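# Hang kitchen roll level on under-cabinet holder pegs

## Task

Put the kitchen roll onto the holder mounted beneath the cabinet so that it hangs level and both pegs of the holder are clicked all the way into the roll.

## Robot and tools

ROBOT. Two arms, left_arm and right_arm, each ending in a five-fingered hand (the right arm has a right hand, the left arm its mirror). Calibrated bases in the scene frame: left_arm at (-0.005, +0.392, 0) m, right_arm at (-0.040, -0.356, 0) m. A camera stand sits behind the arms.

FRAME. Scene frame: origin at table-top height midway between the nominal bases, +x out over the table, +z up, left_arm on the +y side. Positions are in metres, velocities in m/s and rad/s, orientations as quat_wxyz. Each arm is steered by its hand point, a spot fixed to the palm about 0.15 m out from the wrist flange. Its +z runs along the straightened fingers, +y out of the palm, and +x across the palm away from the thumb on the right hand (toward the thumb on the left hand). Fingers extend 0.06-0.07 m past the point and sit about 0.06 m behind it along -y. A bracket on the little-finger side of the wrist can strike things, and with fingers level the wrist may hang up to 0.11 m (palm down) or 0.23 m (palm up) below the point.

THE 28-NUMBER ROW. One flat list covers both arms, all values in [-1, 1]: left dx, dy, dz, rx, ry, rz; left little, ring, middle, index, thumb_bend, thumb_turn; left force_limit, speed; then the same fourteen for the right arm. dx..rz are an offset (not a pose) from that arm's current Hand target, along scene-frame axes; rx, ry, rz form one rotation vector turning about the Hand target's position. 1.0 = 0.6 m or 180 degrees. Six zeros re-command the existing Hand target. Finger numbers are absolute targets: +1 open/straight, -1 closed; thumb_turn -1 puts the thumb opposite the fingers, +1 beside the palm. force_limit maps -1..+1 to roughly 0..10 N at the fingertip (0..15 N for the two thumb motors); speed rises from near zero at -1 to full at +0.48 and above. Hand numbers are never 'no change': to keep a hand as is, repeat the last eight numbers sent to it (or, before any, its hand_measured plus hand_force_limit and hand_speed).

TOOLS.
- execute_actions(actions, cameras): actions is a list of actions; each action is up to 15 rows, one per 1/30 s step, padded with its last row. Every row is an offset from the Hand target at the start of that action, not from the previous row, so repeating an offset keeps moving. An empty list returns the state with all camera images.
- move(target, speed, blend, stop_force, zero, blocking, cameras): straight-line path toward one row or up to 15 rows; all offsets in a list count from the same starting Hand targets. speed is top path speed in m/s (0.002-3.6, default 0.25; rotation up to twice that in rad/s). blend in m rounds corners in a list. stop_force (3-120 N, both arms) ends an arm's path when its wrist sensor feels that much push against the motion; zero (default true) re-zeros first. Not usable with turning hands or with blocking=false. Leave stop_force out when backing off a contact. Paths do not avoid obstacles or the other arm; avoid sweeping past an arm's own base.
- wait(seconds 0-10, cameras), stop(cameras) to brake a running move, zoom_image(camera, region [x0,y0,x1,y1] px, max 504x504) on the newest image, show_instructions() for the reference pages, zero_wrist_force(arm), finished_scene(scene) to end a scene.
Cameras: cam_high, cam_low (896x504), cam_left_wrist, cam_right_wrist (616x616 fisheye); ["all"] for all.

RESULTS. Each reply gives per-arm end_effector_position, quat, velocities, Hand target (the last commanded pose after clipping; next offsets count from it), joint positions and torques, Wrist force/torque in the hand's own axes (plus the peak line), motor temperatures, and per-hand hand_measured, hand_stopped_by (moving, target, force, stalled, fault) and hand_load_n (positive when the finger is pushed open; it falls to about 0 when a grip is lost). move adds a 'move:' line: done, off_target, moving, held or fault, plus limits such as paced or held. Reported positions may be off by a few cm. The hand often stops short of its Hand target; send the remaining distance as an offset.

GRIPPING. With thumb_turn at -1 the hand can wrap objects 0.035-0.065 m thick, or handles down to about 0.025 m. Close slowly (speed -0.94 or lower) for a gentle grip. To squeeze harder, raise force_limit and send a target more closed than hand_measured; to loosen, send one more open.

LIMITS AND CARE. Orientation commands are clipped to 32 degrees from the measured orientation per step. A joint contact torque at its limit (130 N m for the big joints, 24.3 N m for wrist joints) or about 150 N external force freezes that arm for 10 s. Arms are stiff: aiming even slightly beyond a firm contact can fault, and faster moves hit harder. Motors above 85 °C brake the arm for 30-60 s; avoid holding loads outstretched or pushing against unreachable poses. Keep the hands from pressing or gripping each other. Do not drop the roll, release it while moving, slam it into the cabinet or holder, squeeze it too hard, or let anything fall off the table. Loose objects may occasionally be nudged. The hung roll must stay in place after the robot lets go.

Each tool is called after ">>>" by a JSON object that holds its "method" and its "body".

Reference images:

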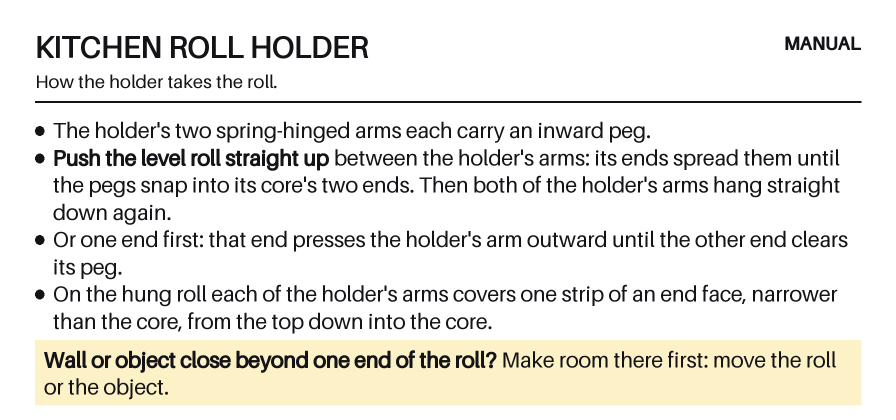

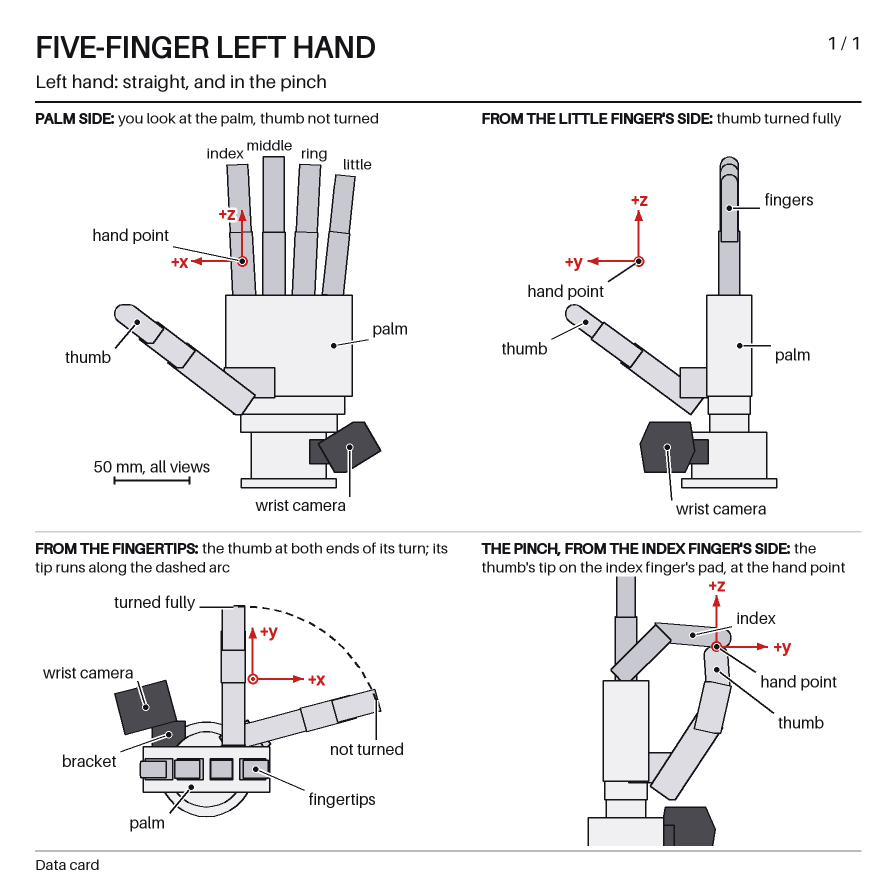

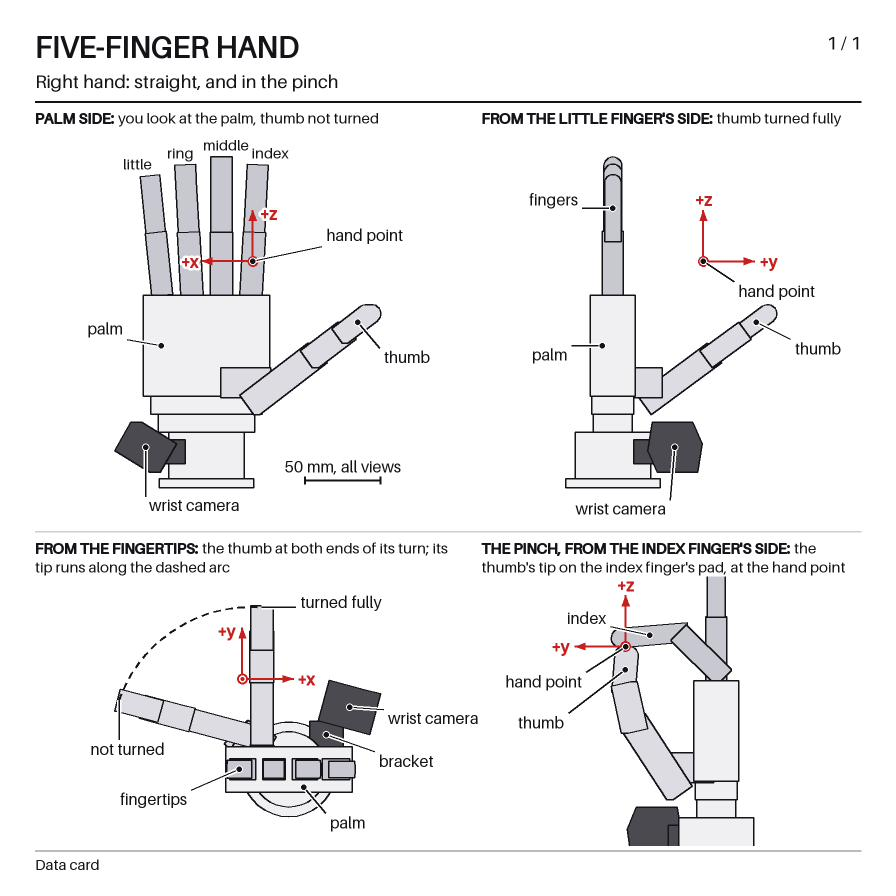

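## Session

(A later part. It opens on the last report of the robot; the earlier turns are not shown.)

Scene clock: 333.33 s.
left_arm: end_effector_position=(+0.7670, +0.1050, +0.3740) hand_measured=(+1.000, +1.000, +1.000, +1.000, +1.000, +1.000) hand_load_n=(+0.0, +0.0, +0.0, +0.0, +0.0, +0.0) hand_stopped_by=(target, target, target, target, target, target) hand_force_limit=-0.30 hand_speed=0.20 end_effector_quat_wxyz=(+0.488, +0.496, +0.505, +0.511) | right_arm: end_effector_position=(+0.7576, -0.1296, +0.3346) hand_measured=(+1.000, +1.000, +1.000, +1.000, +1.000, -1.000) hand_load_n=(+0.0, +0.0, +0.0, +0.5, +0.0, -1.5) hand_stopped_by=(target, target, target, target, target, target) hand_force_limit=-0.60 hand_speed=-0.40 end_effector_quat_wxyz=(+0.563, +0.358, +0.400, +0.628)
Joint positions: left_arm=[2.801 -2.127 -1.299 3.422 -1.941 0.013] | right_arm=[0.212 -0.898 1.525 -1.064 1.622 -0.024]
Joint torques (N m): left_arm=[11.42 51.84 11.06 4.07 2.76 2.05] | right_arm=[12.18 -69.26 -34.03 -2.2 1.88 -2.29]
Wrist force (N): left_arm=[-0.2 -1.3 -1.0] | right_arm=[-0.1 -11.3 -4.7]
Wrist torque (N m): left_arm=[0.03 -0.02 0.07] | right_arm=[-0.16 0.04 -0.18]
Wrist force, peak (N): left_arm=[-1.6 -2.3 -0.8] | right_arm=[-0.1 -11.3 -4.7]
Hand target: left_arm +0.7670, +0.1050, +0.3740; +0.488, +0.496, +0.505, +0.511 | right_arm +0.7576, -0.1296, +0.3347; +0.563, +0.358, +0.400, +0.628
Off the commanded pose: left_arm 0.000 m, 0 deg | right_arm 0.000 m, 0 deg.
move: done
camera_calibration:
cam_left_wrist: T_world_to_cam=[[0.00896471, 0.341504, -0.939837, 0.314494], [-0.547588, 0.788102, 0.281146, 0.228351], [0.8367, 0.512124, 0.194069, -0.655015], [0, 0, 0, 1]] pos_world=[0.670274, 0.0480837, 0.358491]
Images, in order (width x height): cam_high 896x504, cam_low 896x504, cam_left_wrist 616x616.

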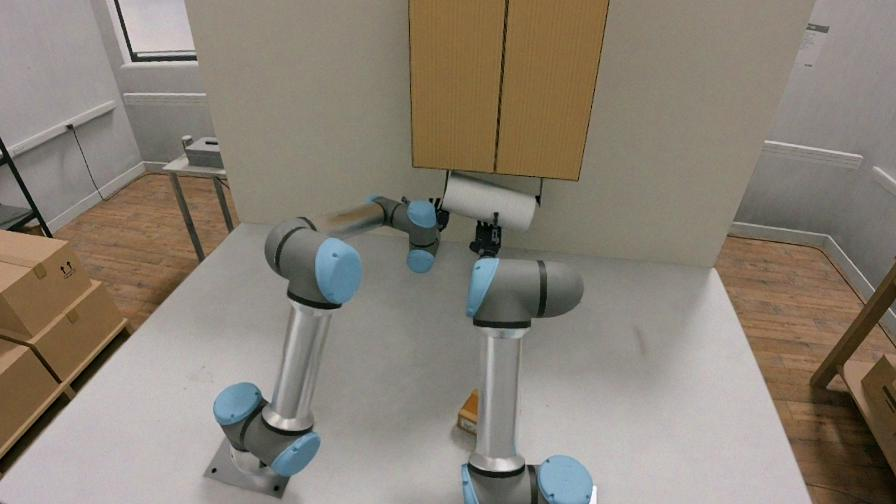

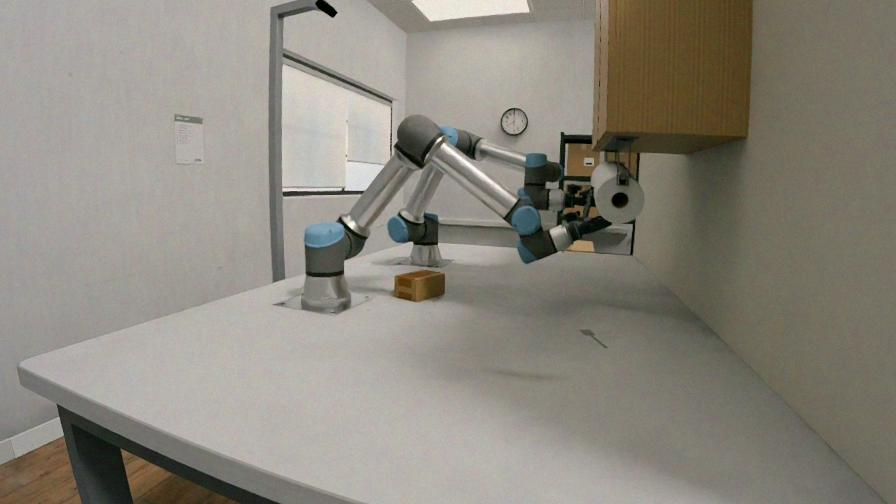

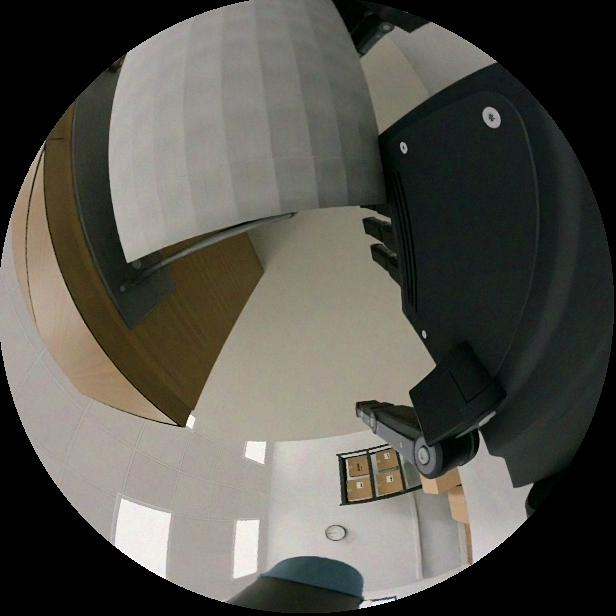

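>>> {"method": "move", "body": {"target": [0,0,0,0,0,0,1,1,1,1,1,1,-0.3,0.2,0.005,0.01,0.0333,0,0,0,1,1,1,1,1,-1,-0.6,-0.4], "speed": 0.03, "cameras": ["cam_high","cam_low","cam_left_wrist"]}}

>>> {"method": "zoom_image", "body": {"camera": "cam_high", "region": [430, 150, 560, 250]}}

>>> {"method": "zoom_image", "body": {"camera": "cam_low", "region": [580, 150, 660, 230]}}

>>> {"method": "zoom_image", "body": {"camera": "cam_left_wrist", "region": [60, 160, 340, 440]}}

Scene clock: 335.03 s.
left_arm: end_effector_position=(+0.7670, +0.1050, +0.3740) hand_measured=(+1.000, +1.000, +1.000, +1.000, +1.000, +1.000) hand_load_n=(+0.0, +0.0, +0.0, +0.0, +0.0, +0.0) hand_stopped_by=(target, target, target, target, target, target) hand_force_limit=-0.30 hand_speed=0.20 end_effector_quat_wxyz=(+0.488, +0.496, +0.505, +0.511) | right_arm: end_effector_position=(+0.7605, -0.1237, +0.3546) hand_measured=(+1.000, +1.000, +1.000, +1.000, +1.000, -1.000) hand_load_n=(+0.0, +0.0, +0.0, +0.0, +0.0, +1.5) hand_stopped_by=(target, target, target, target, target, target) hand_force_limit=-0.60 hand_speed=-0.40 end_effector_quat_wxyz=(+0.563, +0.358, +0.400, +0.628)
Joint positions: left_arm=[2.801 -2.127 -1.299 3.422 -1.941 0.013] | right_arm=[0.22 -0.915 1.494 -1.016 1.63 -0.028]
Joint torques (N m): left_arm=[9.66 49.23 11.66 3.48 2.67 1.98] | right_arm=[15.33 -64.78 -34.16 -1.05 1.16 -2.65]
Wrist force (N): left_arm=[-1.4 -0.8 -0.8] | right_arm=[-3.8 -6.0 -3.7]
Wrist torque (N m): left_arm=[0.05 0.08 -0.03] | right_arm=[-0.14 0.11 -0.15]
Wrist force, peak (N): left_arm=[-1.4 -0.8 -0.8] | right_arm=[0.2 -11.6 -5.0]
Hand target: left_arm +0.7670, +0.1050, +0.3740; +0.488, +0.496, +0.505, +0.511 | right_arm +0.7606, -0.1236, +0.3547; +0.563, +0.358, +0.400, +0.628
Off the commanded pose: left_arm 0.000 m, 0 deg | right_arm 0.000 m, 0 deg.
move: done
camera_calibration:
cam_left_wrist: T_world_to_cam=[[0.00896471, 0.341504, -0.939837, 0.314494], [-0.547588, 0.788102, 0.281146, 0.228351], [0.8367, 0.512124, 0.194069, -0.655015], [0, 0, 0, 1]] pos_world=[0.670274, 0.0480837, 0.358491]
Images, in order (width x height): cam_high 896x504, cam_low 896x504, cam_left_wrist 616x616.

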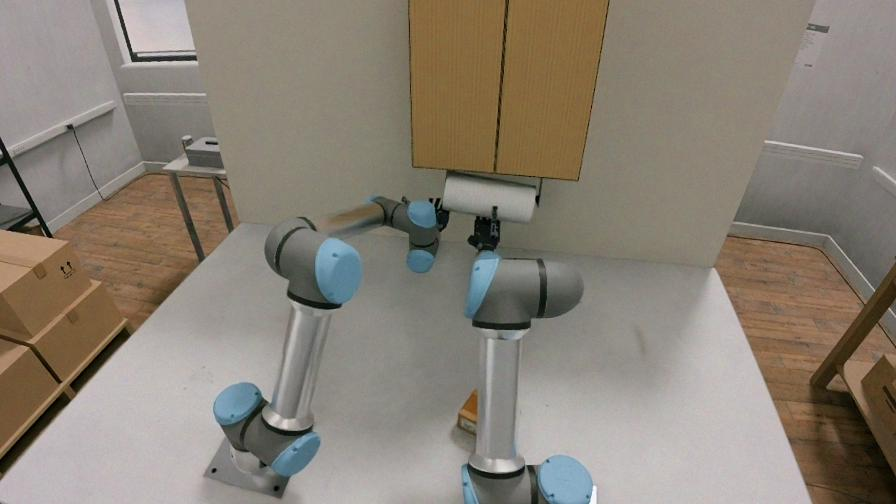

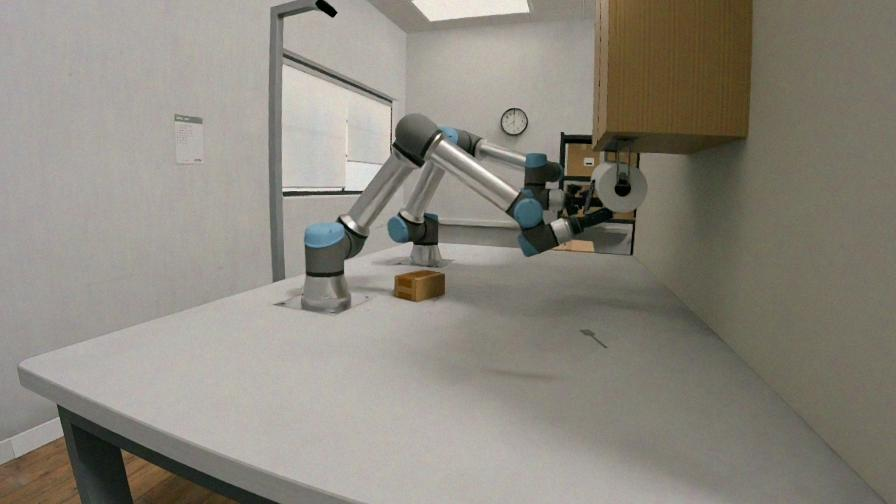

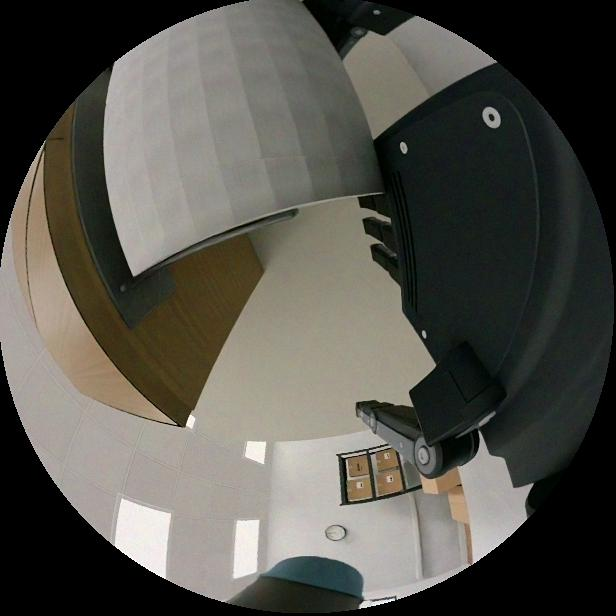

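Scaled by 3.877.

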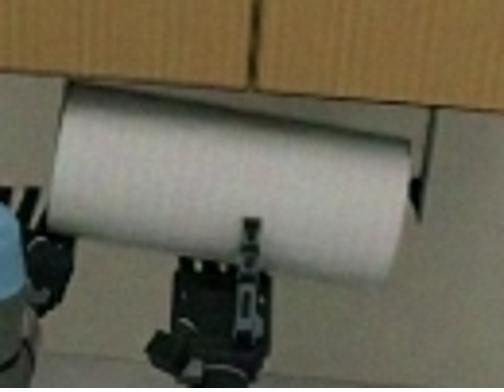

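Scaled by 6.300.

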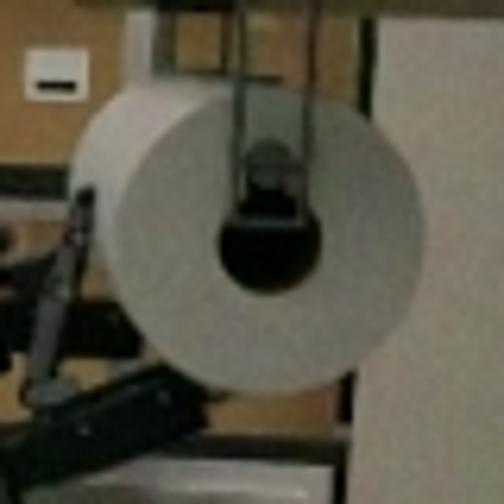

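Scaled by 1.800 from the camera's 616x616 image, which has a finer 880x880 frame.

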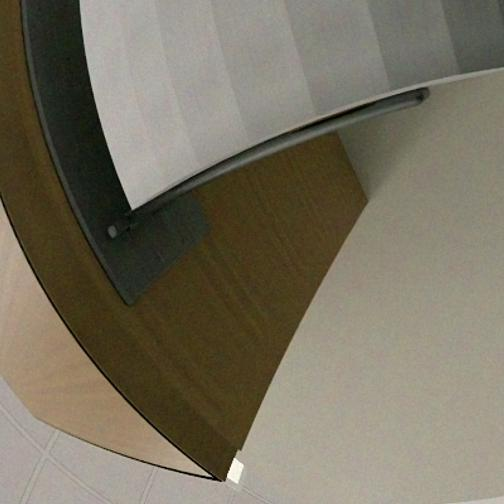

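>>> {"method": "move", "body": {"target": [0,0,0,0,0,0,1,1,1,1,1,1,-0.3,0.2,0,0,0.0233,0,0,0,1,1,1,1,1,-1,-0.6,-0.4], "speed": 0.03, "cameras": ["cam_high","cam_low","cam_left_wrist"]}}

>>> {"method": "zoom_image", "body": {"camera": "cam_high", "region": [430, 150, 560, 250]}}

>>> {"method": "zoom_image", "body": {"camera": "cam_low", "region": [580, 150, 660, 230]}}

>>> {"method": "zoom_image", "body": {"camera": "cam_left_wrist", "region": [60, 160, 340, 440]}}

Scene clock: 336.77 s.
left_arm: end_effector_position=(+0.7670, +0.1050, +0.3740) hand_measured=(+1.000, +1.000, +1.000, +1.000, +1.000, +1.000) hand_load_n=(+0.0, +0.0, +0.0, -0.5, +0.0, +0.0) hand_stopped_by=(target, target, target, target, target, target) hand_force_limit=-0.30 hand_speed=0.20 end_effector_quat_wxyz=(+0.488, +0.496, +0.505, +0.511) | right_arm: end_effector_position=(+0.7606, -0.1236, +0.3686) hand_measured=(+1.000, +1.000, +1.000, +1.000, +1.000, -1.000) hand_load_n=(+0.0, +0.0, +0.0, +0.0, +0.5, +2.0) hand_stopped_by=(target, target, target, target, target, target) hand_force_limit=-0.60 hand_speed=-0.40 end_effector_quat_wxyz=(+0.563, +0.358, +0.400, +0.628)
Joint positions: left_arm=[2.801 -2.127 -1.299 3.422 -1.941 0.013] | right_arm=[0.22 -0.932 1.483 -0.988 1.63 -0.028]
Joint torques (N m): left_arm=[8.32 46.42 11.22 2.84 2.7 1.99] | right_arm=[14.43 -65.72 -34.49 -1.74 0.19 -2.48]
Wrist force (N): left_arm=[-1.3 -0.3 -0.4] | right_arm=[-5.9 -9.0 -4.7]
Wrist torque (N m): left_arm=[0.06 0.08 -0.04] | right_arm=[-0.16 0.08 -0.33]
Wrist force, peak (N): left_arm=[-1.2 -1.0 -0.6] | right_arm=[-5.9 -9.0 -4.7]
Hand target: left_arm +0.7670, +0.1050, +0.3740; +0.488, +0.496, +0.505, +0.511 | right_arm +0.7606, -0.1236, +0.3687; +0.563, +0.358, +0.400, +0.628
Off the commanded pose: left_arm 0.000 m, 0 deg | right_arm 0.000 m, 0 deg.
move: done
camera_calibration:
cam_left_wrist: T_world_to_cam=[[0.00896471, 0.341504, -0.939837, 0.314494], [-0.547588, 0.788102, 0.281146, 0.228351], [0.8367, 0.512124, 0.194069, -0.655015], [0, 0, 0, 1]] pos_world=[0.670274, 0.0480837, 0.358491]
Images, in order (width x height): cam_high 896x504, cam_low 896x504, cam_left_wrist 616x616.

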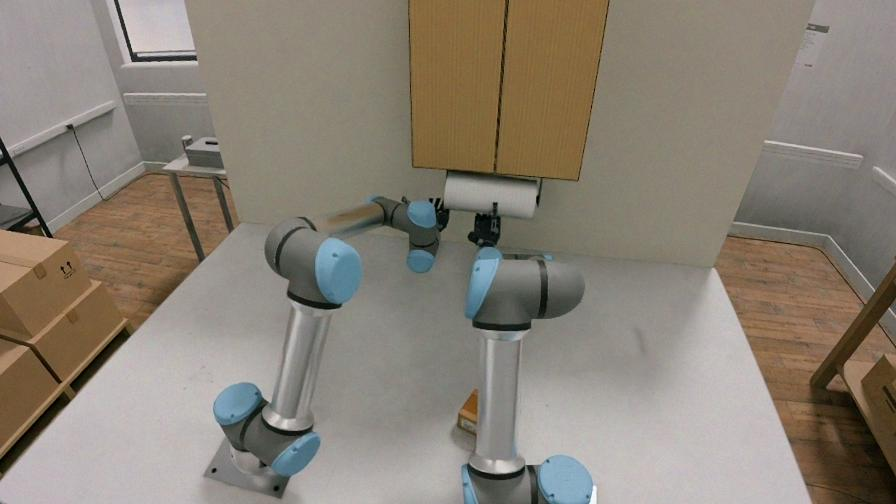

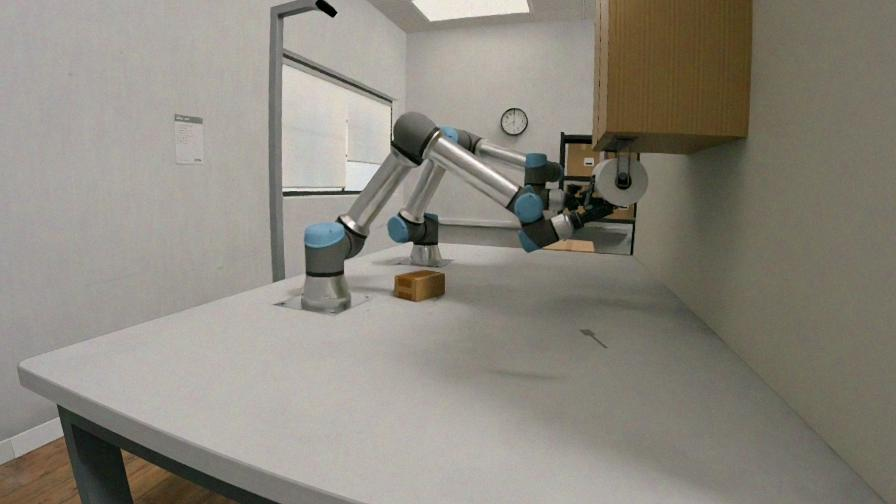

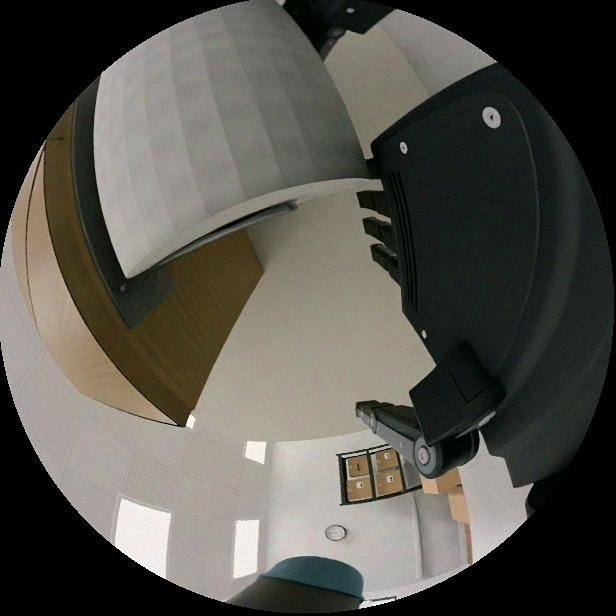

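Scaled by 3.877.

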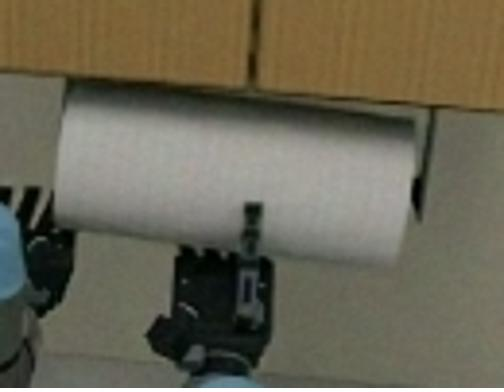

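Scaled by 6.300.

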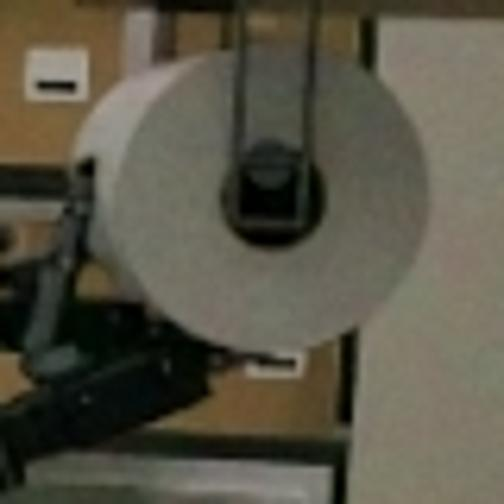

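Scaled by 1.800 from the camera's 616x616 image, which has a finer 880x880 frame.

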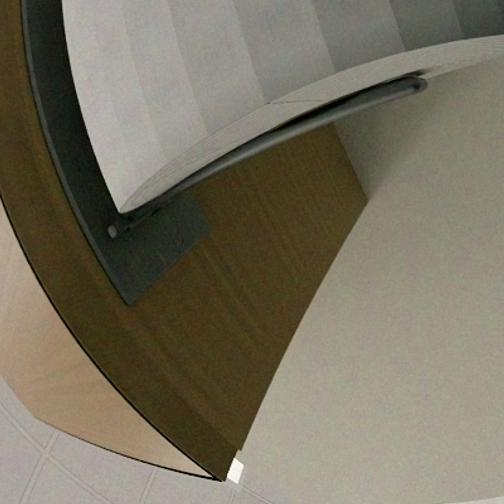

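>>> {"method": "move", "body": {"target": [[0,0,0,0,0,0,1,1,1,1,1,1,-0.3,0.2,0,0,0.0067,0,0,0,1,1,1,1,1,-1,-0.6,-0.4],[0,0,0,0,0,0,1,1,1,1,1,1,-0.3,0.2,0,-0.015,0.0067,0,0,0,1,1,1,1,1,-1,-0.6,-0.4]], "speed": 0.02, "cameras": ["cam_high","cam_low","cam_left_wrist","cam_right_wrist"]}}

>>> {"method": "zoom_image", "body": {"camera": "cam_high", "region": [430, 150, 560, 250]}}

>>> {"method": "zoom_image", "body": {"camera": "cam_low", "region": [580, 150, 660, 230]}}

>>> {"method": "zoom_image", "body": {"camera": "cam_left_wrist", "region": [60, 160, 340, 440]}}

Scene clock: 339.23 s.
left_arm: end_effector_position=(+0.7670, +0.1050, +0.3740) hand_measured=(+1.000, +1.000, +1.000, +1.000, +1.000, +1.000) hand_load_n=(+0.0, +0.0, +0.0, +0.0, +0.0, +0.0) hand_stopped_by=(target, target, target, target, target, target) hand_force_limit=-0.30 hand_speed=0.20 end_effector_quat_wxyz=(+0.488, +0.496, +0.505, +0.511) | right_arm: end_effector_position=(+0.7606, -0.1324, +0.3727) hand_measured=(+1.000, +1.000, +1.000, +1.000, +1.000, -1.000) hand_load_n=(+0.0, +0.0, +0.0, +0.0, +0.5, +0.5) hand_stopped_by=(target, target, target, target, target, target) hand_force_limit=-0.60 hand_speed=-0.40 end_effector_quat_wxyz=(+0.563, +0.358, +0.400, +0.628)
Joint positions: left_arm=[2.801 -2.127 -1.299 3.422 -1.941 0.013] | right_arm=[0.207 -0.944 1.491 -0.984 1.617 -0.022]
Joint torques (N m): left_arm=[5.25 42.64 12.13 2 2.62 1.91] | right_arm=[-11.4 -65.46 -11 -5.29 -3.01 2.51]
Wrist force (N): left_arm=[-1.1 -0.4 -0.6] | right_arm=[-1.4 -5.6 -3.1]
Wrist torque (N m): left_arm=[0.07 0.05 -0.03] | right_arm=[-0.10 0.08 -0.36]
Wrist force, peak (N): left_arm=[-1.3 -0.6 -0.4] | right_arm=[-6.4 -9.6 -4.8]
Hand target: left_arm +0.7670, +0.1050, +0.3740; +0.488, +0.496, +0.505, +0.511 | right_arm +0.7606, -0.1326, +0.3727; +0.563, +0.358, +0.400, +0.628
Off the commanded pose: left_arm 0.000 m, 0 deg | right_arm 0.000 m, 0 deg.
move: done
camera_calibration:
cam_left_wrist: T_world_to_cam=[[0.00896471, 0.341504, -0.939837, 0.314494], [-0.547588, 0.788102, 0.281146, 0.228351], [0.8367, 0.512124, 0.194069, -0.655015], [0, 0, 0, 1]] pos_world=[0.670274, 0.0480837, 0.358491]
cam_right_wrist: T_world_to_cam=[[-0.428861, 0.235388, 0.872164, 0.027455], [-0.452851, -0.891406, 0.0179047, 0.224391], [0.781667, -0.387282, 0.488885, -0.71336], [0, 0, 0, 1]] pos_world=[0.671001, -0.0827104, 0.320788]

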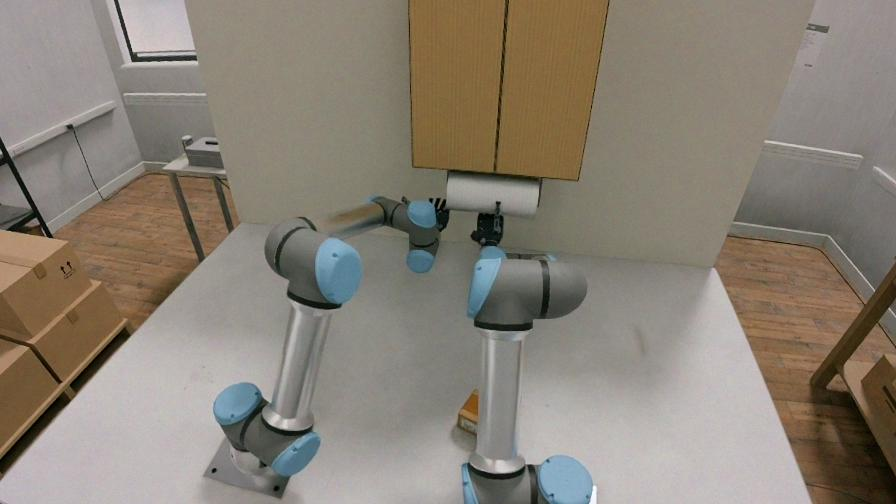

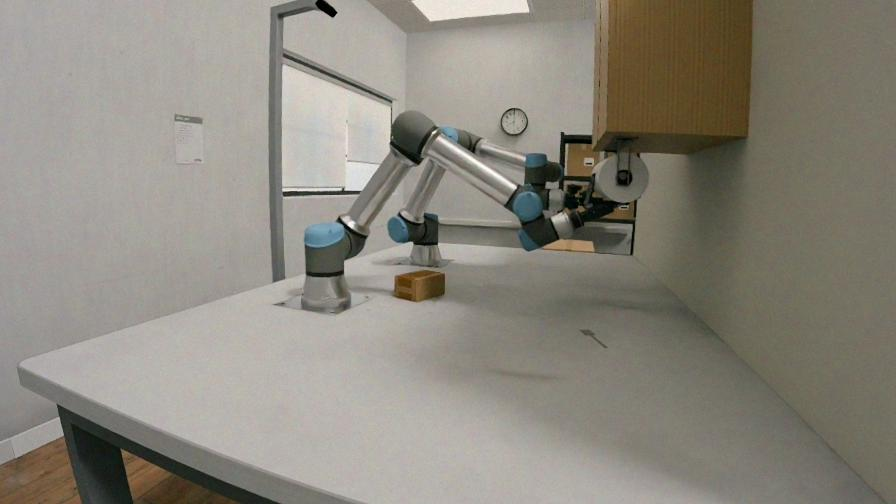

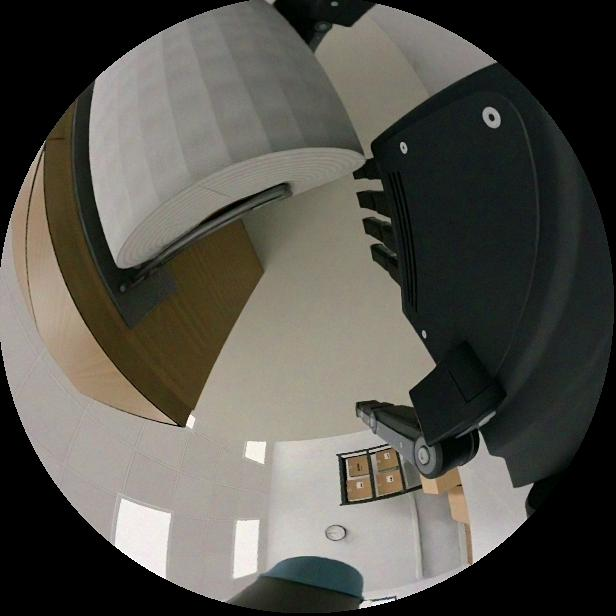

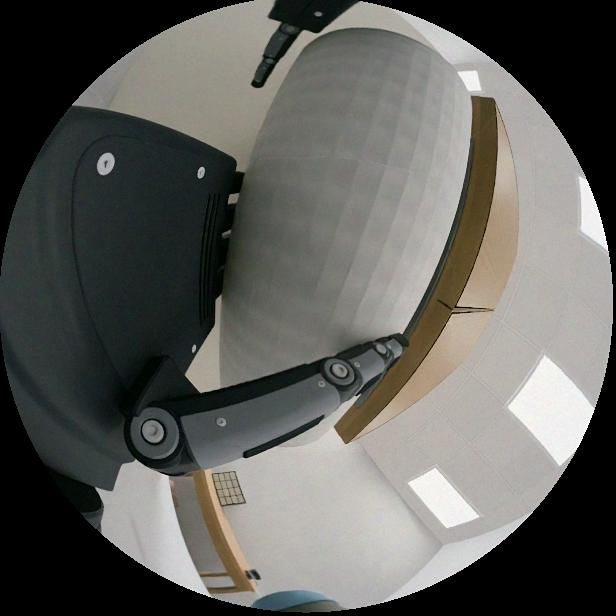

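Scaled by 3.877.

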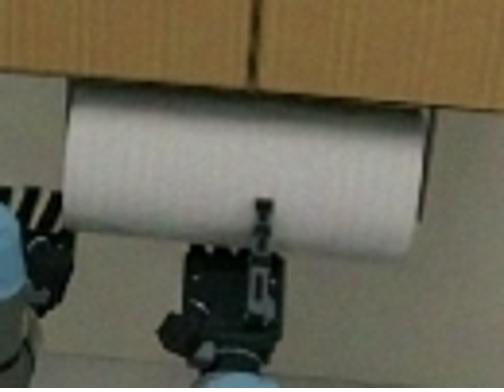

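Scaled by 6.300.

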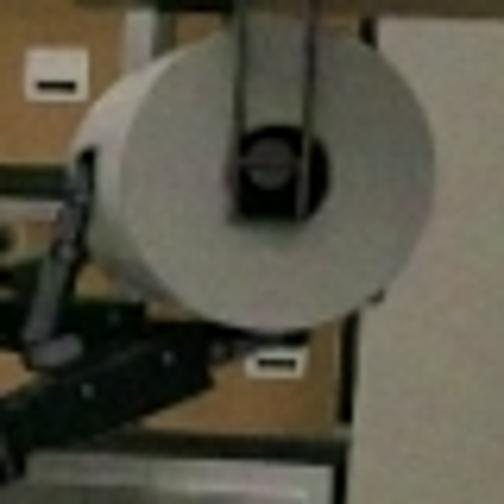

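Scaled by 1.800 from the camera's 616x616 image, which has a finer 880x880 frame.

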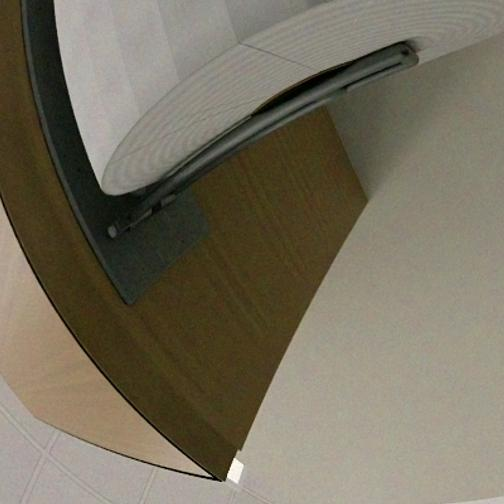

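>>> {"method": "move", "body": {"target": [0,0,0,0,0,0,1,1,1,1,1,1,-0.3,0.2,0,0,-0.03,0,0,0,1,1,1,1,1,-1,-0.6,-0.4], "speed": 0.02, "cameras": ["cam_high","cam_low","cam_left_wrist"]}}

>>> {"method": "zoom_image", "body": {"camera": "cam_high", "region": [430, 150, 560, 250]}}

>>> {"method": "zoom_image", "body": {"camera": "cam_low", "region": [580, 150, 660, 230]}}

>>> {"method": "zoom_image", "body": {"camera": "cam_left_wrist", "region": [60, 100, 340, 380]}}

Scene clock: 341.07 s.
left_arm: end_effector_position=(+0.7670, +0.1050, +0.3740) hand_measured=(+1.000, +1.000, +1.000, +1.000, +1.000, +1.000) hand_load_n=(+0.0, +0.0, +0.0, +0.0, +0.0, +0.0) hand_stopped_by=(target, target, target, target, target, target) hand_force_limit=-0.30 hand_speed=0.20 end_effector_quat_wxyz=(+0.488, +0.496, +0.505, +0.511) | right_arm: end_effector_position=(+0.7606, -0.1326, +0.3549) hand_measured=(+1.000, +1.000, +1.000, +1.000, +1.000, -1.000) hand_load_n=(+0.0, +0.0, +0.0, +0.0, +0.0, +0.0) hand_stopped_by=(target, target, target, target, target, target) hand_force_limit=-0.60 hand_speed=-0.40 end_effector_quat_wxyz=(+0.563, +0.358, +0.400, +0.628)
Joint positions: left_arm=[2.801 -2.127 -1.299 3.422 -1.941 0.013] | right_arm=[0.206 -0.922 1.505 -1.021 1.617 -0.022]
Joint torques (N m): left_arm=[3.79 39.22 12.04 1.3 2.58 1.94] | right_arm=[-11.73 -40.32 -6.65 -4.07 -0.6 2.4]
Wrist force (N): left_arm=[-1.4 -2.7 -0.2] | right_arm=[0.3 -0.3 -1.7]
Wrist torque (N m): left_arm=[-0.01 0.01 0.09] | right_arm=[-0.07 0.06 -0.16]
Wrist force, peak (N): left_arm=[-1.7 -2.7 -0.1] | right_arm=[-1.5 -5.9 -3.4]
Hand target: left_arm +0.7670, +0.1050, +0.3740; +0.488, +0.496, +0.505, +0.511 | right_arm +0.7606, -0.1326, +0.3547; +0.563, +0.358, +0.400, +0.628
Off the commanded pose: left_arm 0.000 m, 0 deg | right_arm 0.000 m, 0 deg.
move: done
camera_calibration:
cam_left_wrist: T_world_to_cam=[[0.00899356, 0.341521, -0.939831, 0.314472], [-0.547522, 0.788143, 0.28116, 0.228299], [0.836743, 0.512049, 0.194078, -0.655044], [0, 0, 0, 1]] pos_world=[0.670274, 0.0480838, 0.358491]
Images, in order (width x height): cam_high 896x504, cam_low 896x504, cam_left_wrist 616x616.

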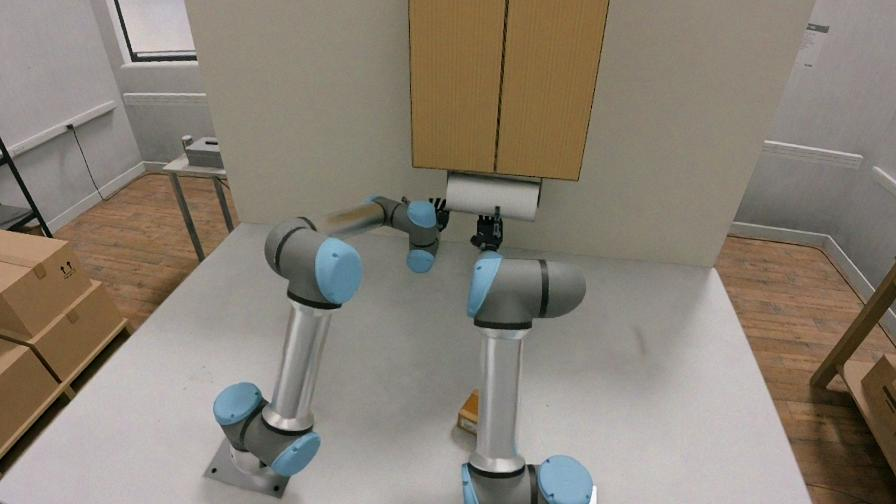

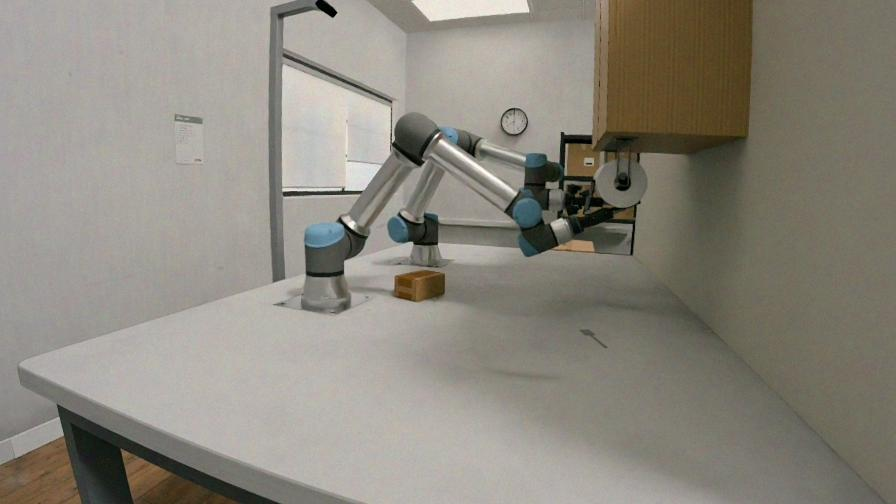

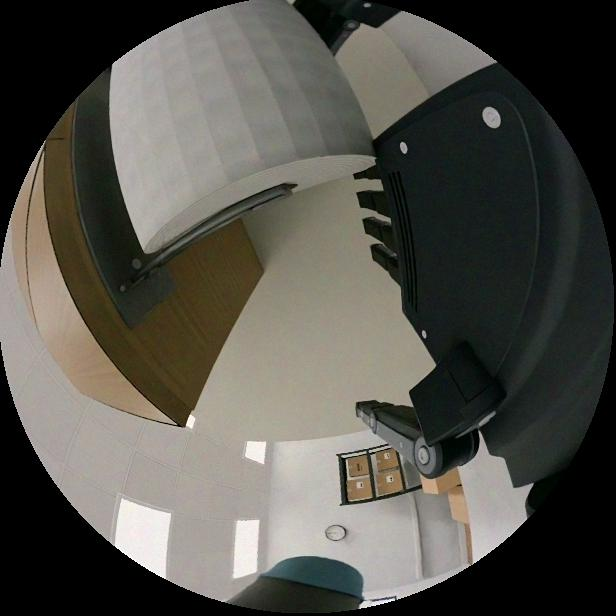

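Scaled by 3.877.

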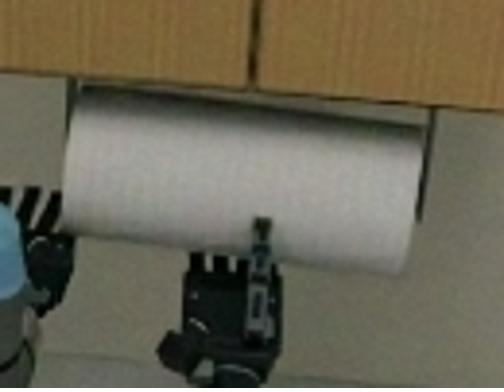

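Scaled by 6.300.

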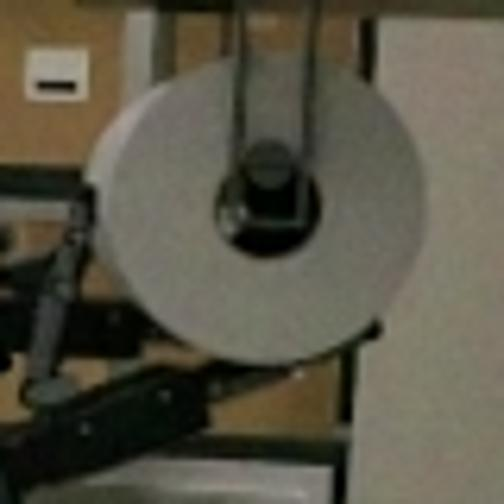

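Scaled by 1.800 from the camera's 616x616 image, which has a finer 880x880 frame.

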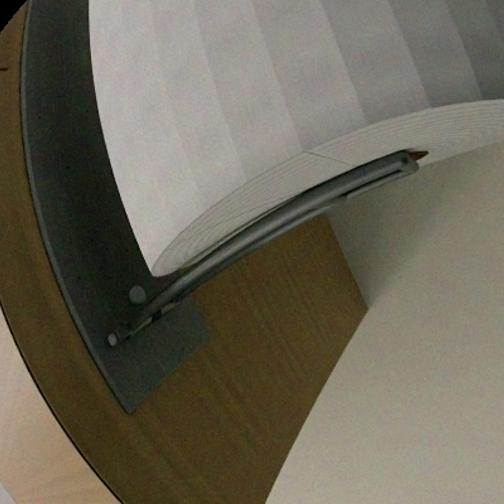

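>>> {"method": "move", "body": {"target": [0,0,-0.0667,0,0,0,1,1,1,1,1,1,-0.3,0.2,0,0,-0.0667,0,0,0,1,1,1,1,1,-1,-0.6,-0.4], "speed": 0.04, "cameras": ["cam_high","cam_low","cam_left_wrist"]}}

>>> {"method": "zoom_image", "body": {"camera": "cam_high", "region": [430, 150, 560, 250]}}

>>> {"method": "zoom_image", "body": {"camera": "cam_low", "region": [580, 150, 660, 230]}}

>>> {"method": "zoom_image", "body": {"camera": "cam_left_wrist", "region": [60, 100, 340, 380]}}

Scene clock: 343.23 s.
left_arm: end_effector_position=(+0.7670, +0.1050, +0.3341) hand_measured=(+1.000, +1.000, +1.000, +1.000, +1.000, +1.000) hand_load_n=(+0.0, +0.0, +0.0, +0.0, +0.0, +0.0) hand_stopped_by=(target, target, target, target, target, target) hand_force_limit=-0.30 hand_speed=0.20 end_effector_quat_wxyz=(+0.488, +0.496, +0.505, +0.511) | right_arm: end_effector_position=(+0.7606, -0.1326, +0.3148) hand_measured=(+1.000, +1.000, +1.000, +1.000, +1.000, -1.000) hand_load_n=(+0.0, +0.0, +0.0, +0.0, +0.0, +0.0) hand_stopped_by=(target, target, target, target, target, target) hand_force_limit=-0.60 hand_speed=-0.40 end_effector_quat_wxyz=(+0.563, +0.358, +0.400, +0.628)
Joint positions: left_arm=[2.801 -2.158 -1.356 3.511 -1.941 0.013] | right_arm=[0.206 -0.866 1.53 -1.1 1.617 -0.022]
Joint torques (N m): left_arm=[-6 28.56 9.17 3.87 0.44 0.09] | right_arm=[-11.05 -42.66 -6.94 -4.41 1.57 2.16]
Wrist force (N): left_arm=[-0.8 -0.5 -0.7] | right_arm=[0.2 -1.0 -1.5]
Wrist torque (N m): left_arm=[0.06 0.00 -0.02] | right_arm=[-0.10 0.07 -0.17]
Wrist force, peak (N): left_arm=[-2.0 -2.6 -0.2] | right_arm=[0.4 -0.4 -2.1]
Hand target: left_arm +0.7670, +0.1050, +0.3339; +0.488, +0.496, +0.505, +0.511 | right_arm +0.7606, -0.1326, +0.3147; +0.563, +0.358, +0.400, +0.628
Off the commanded pose: left_arm 0.000 m, 0 deg | right_arm 0.000 m, 0 deg.
move: done
camera_calibration:
cam_left_wrist: T_world_to_cam=[[0.00888532, 0.341457, -0.939855, 0.277056], [-0.547565, 0.788116, 0.281152, 0.23955], [0.836716, 0.512133, 0.193972, -0.647252], [0, 0, 0, 1]] pos_world=[0.670274, 0.0480837, 0.318591]
Images, in order (width x height): cam_high 896x504, cam_low 896x504, cam_left_wrist 616x616.

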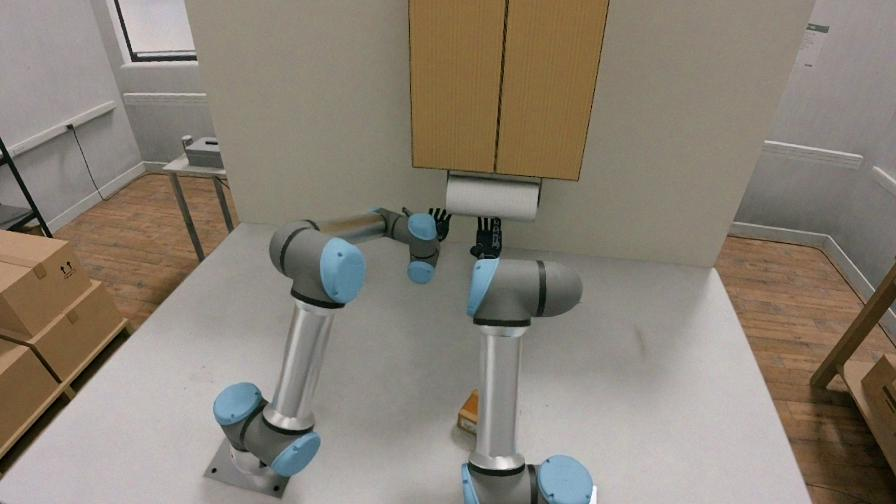

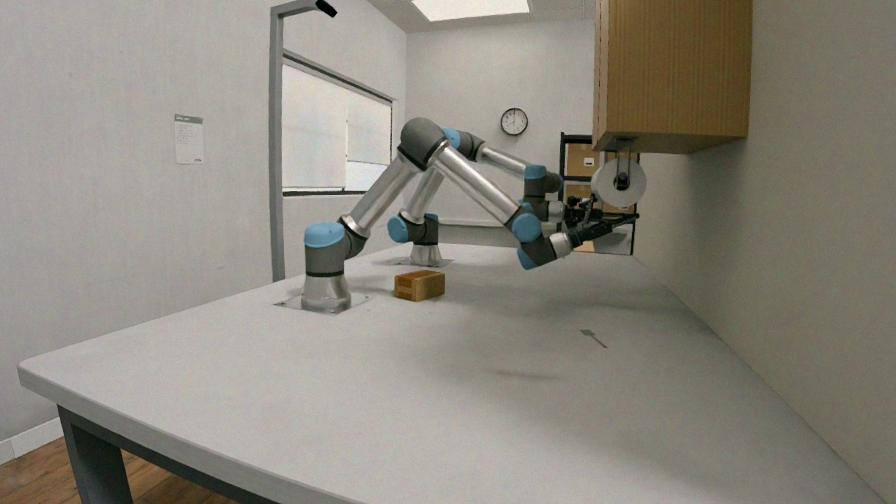

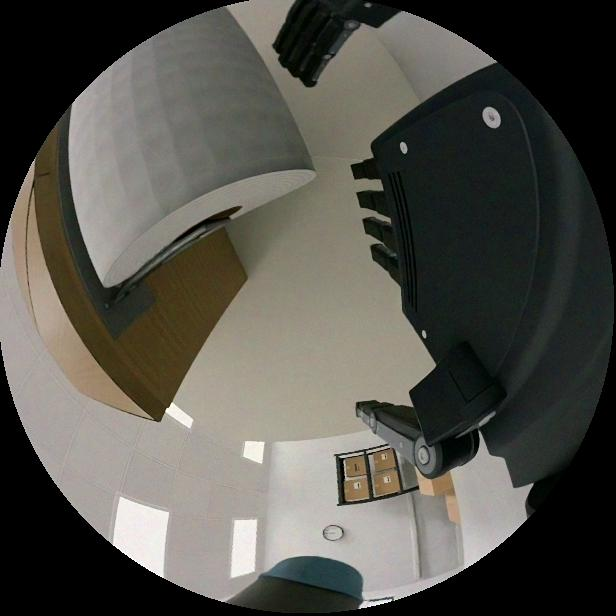

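Scaled by 3.877.

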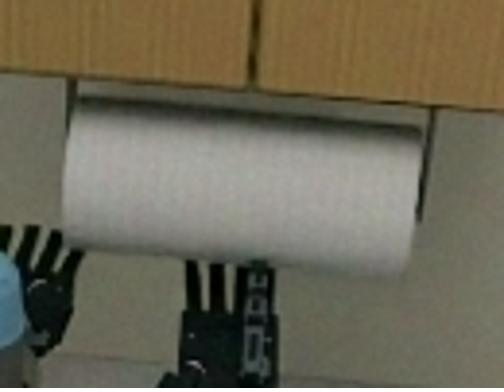

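Scaled by 6.300.

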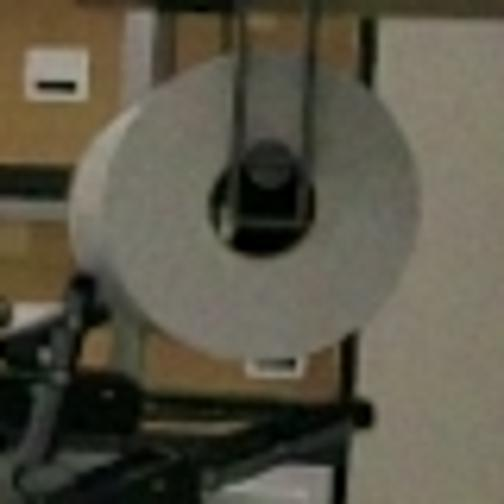

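Scaled by 1.800 from the camera's 616x616 image, which has a finer 880x880 frame.

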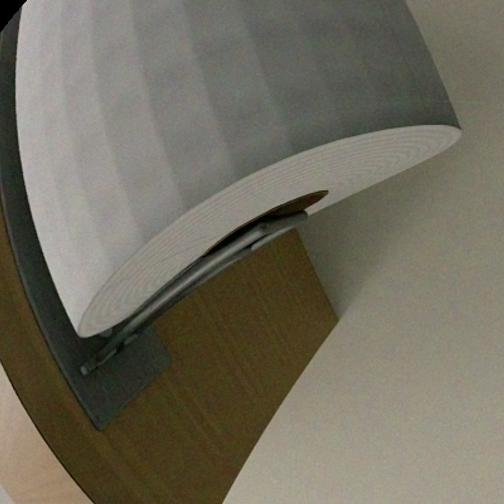

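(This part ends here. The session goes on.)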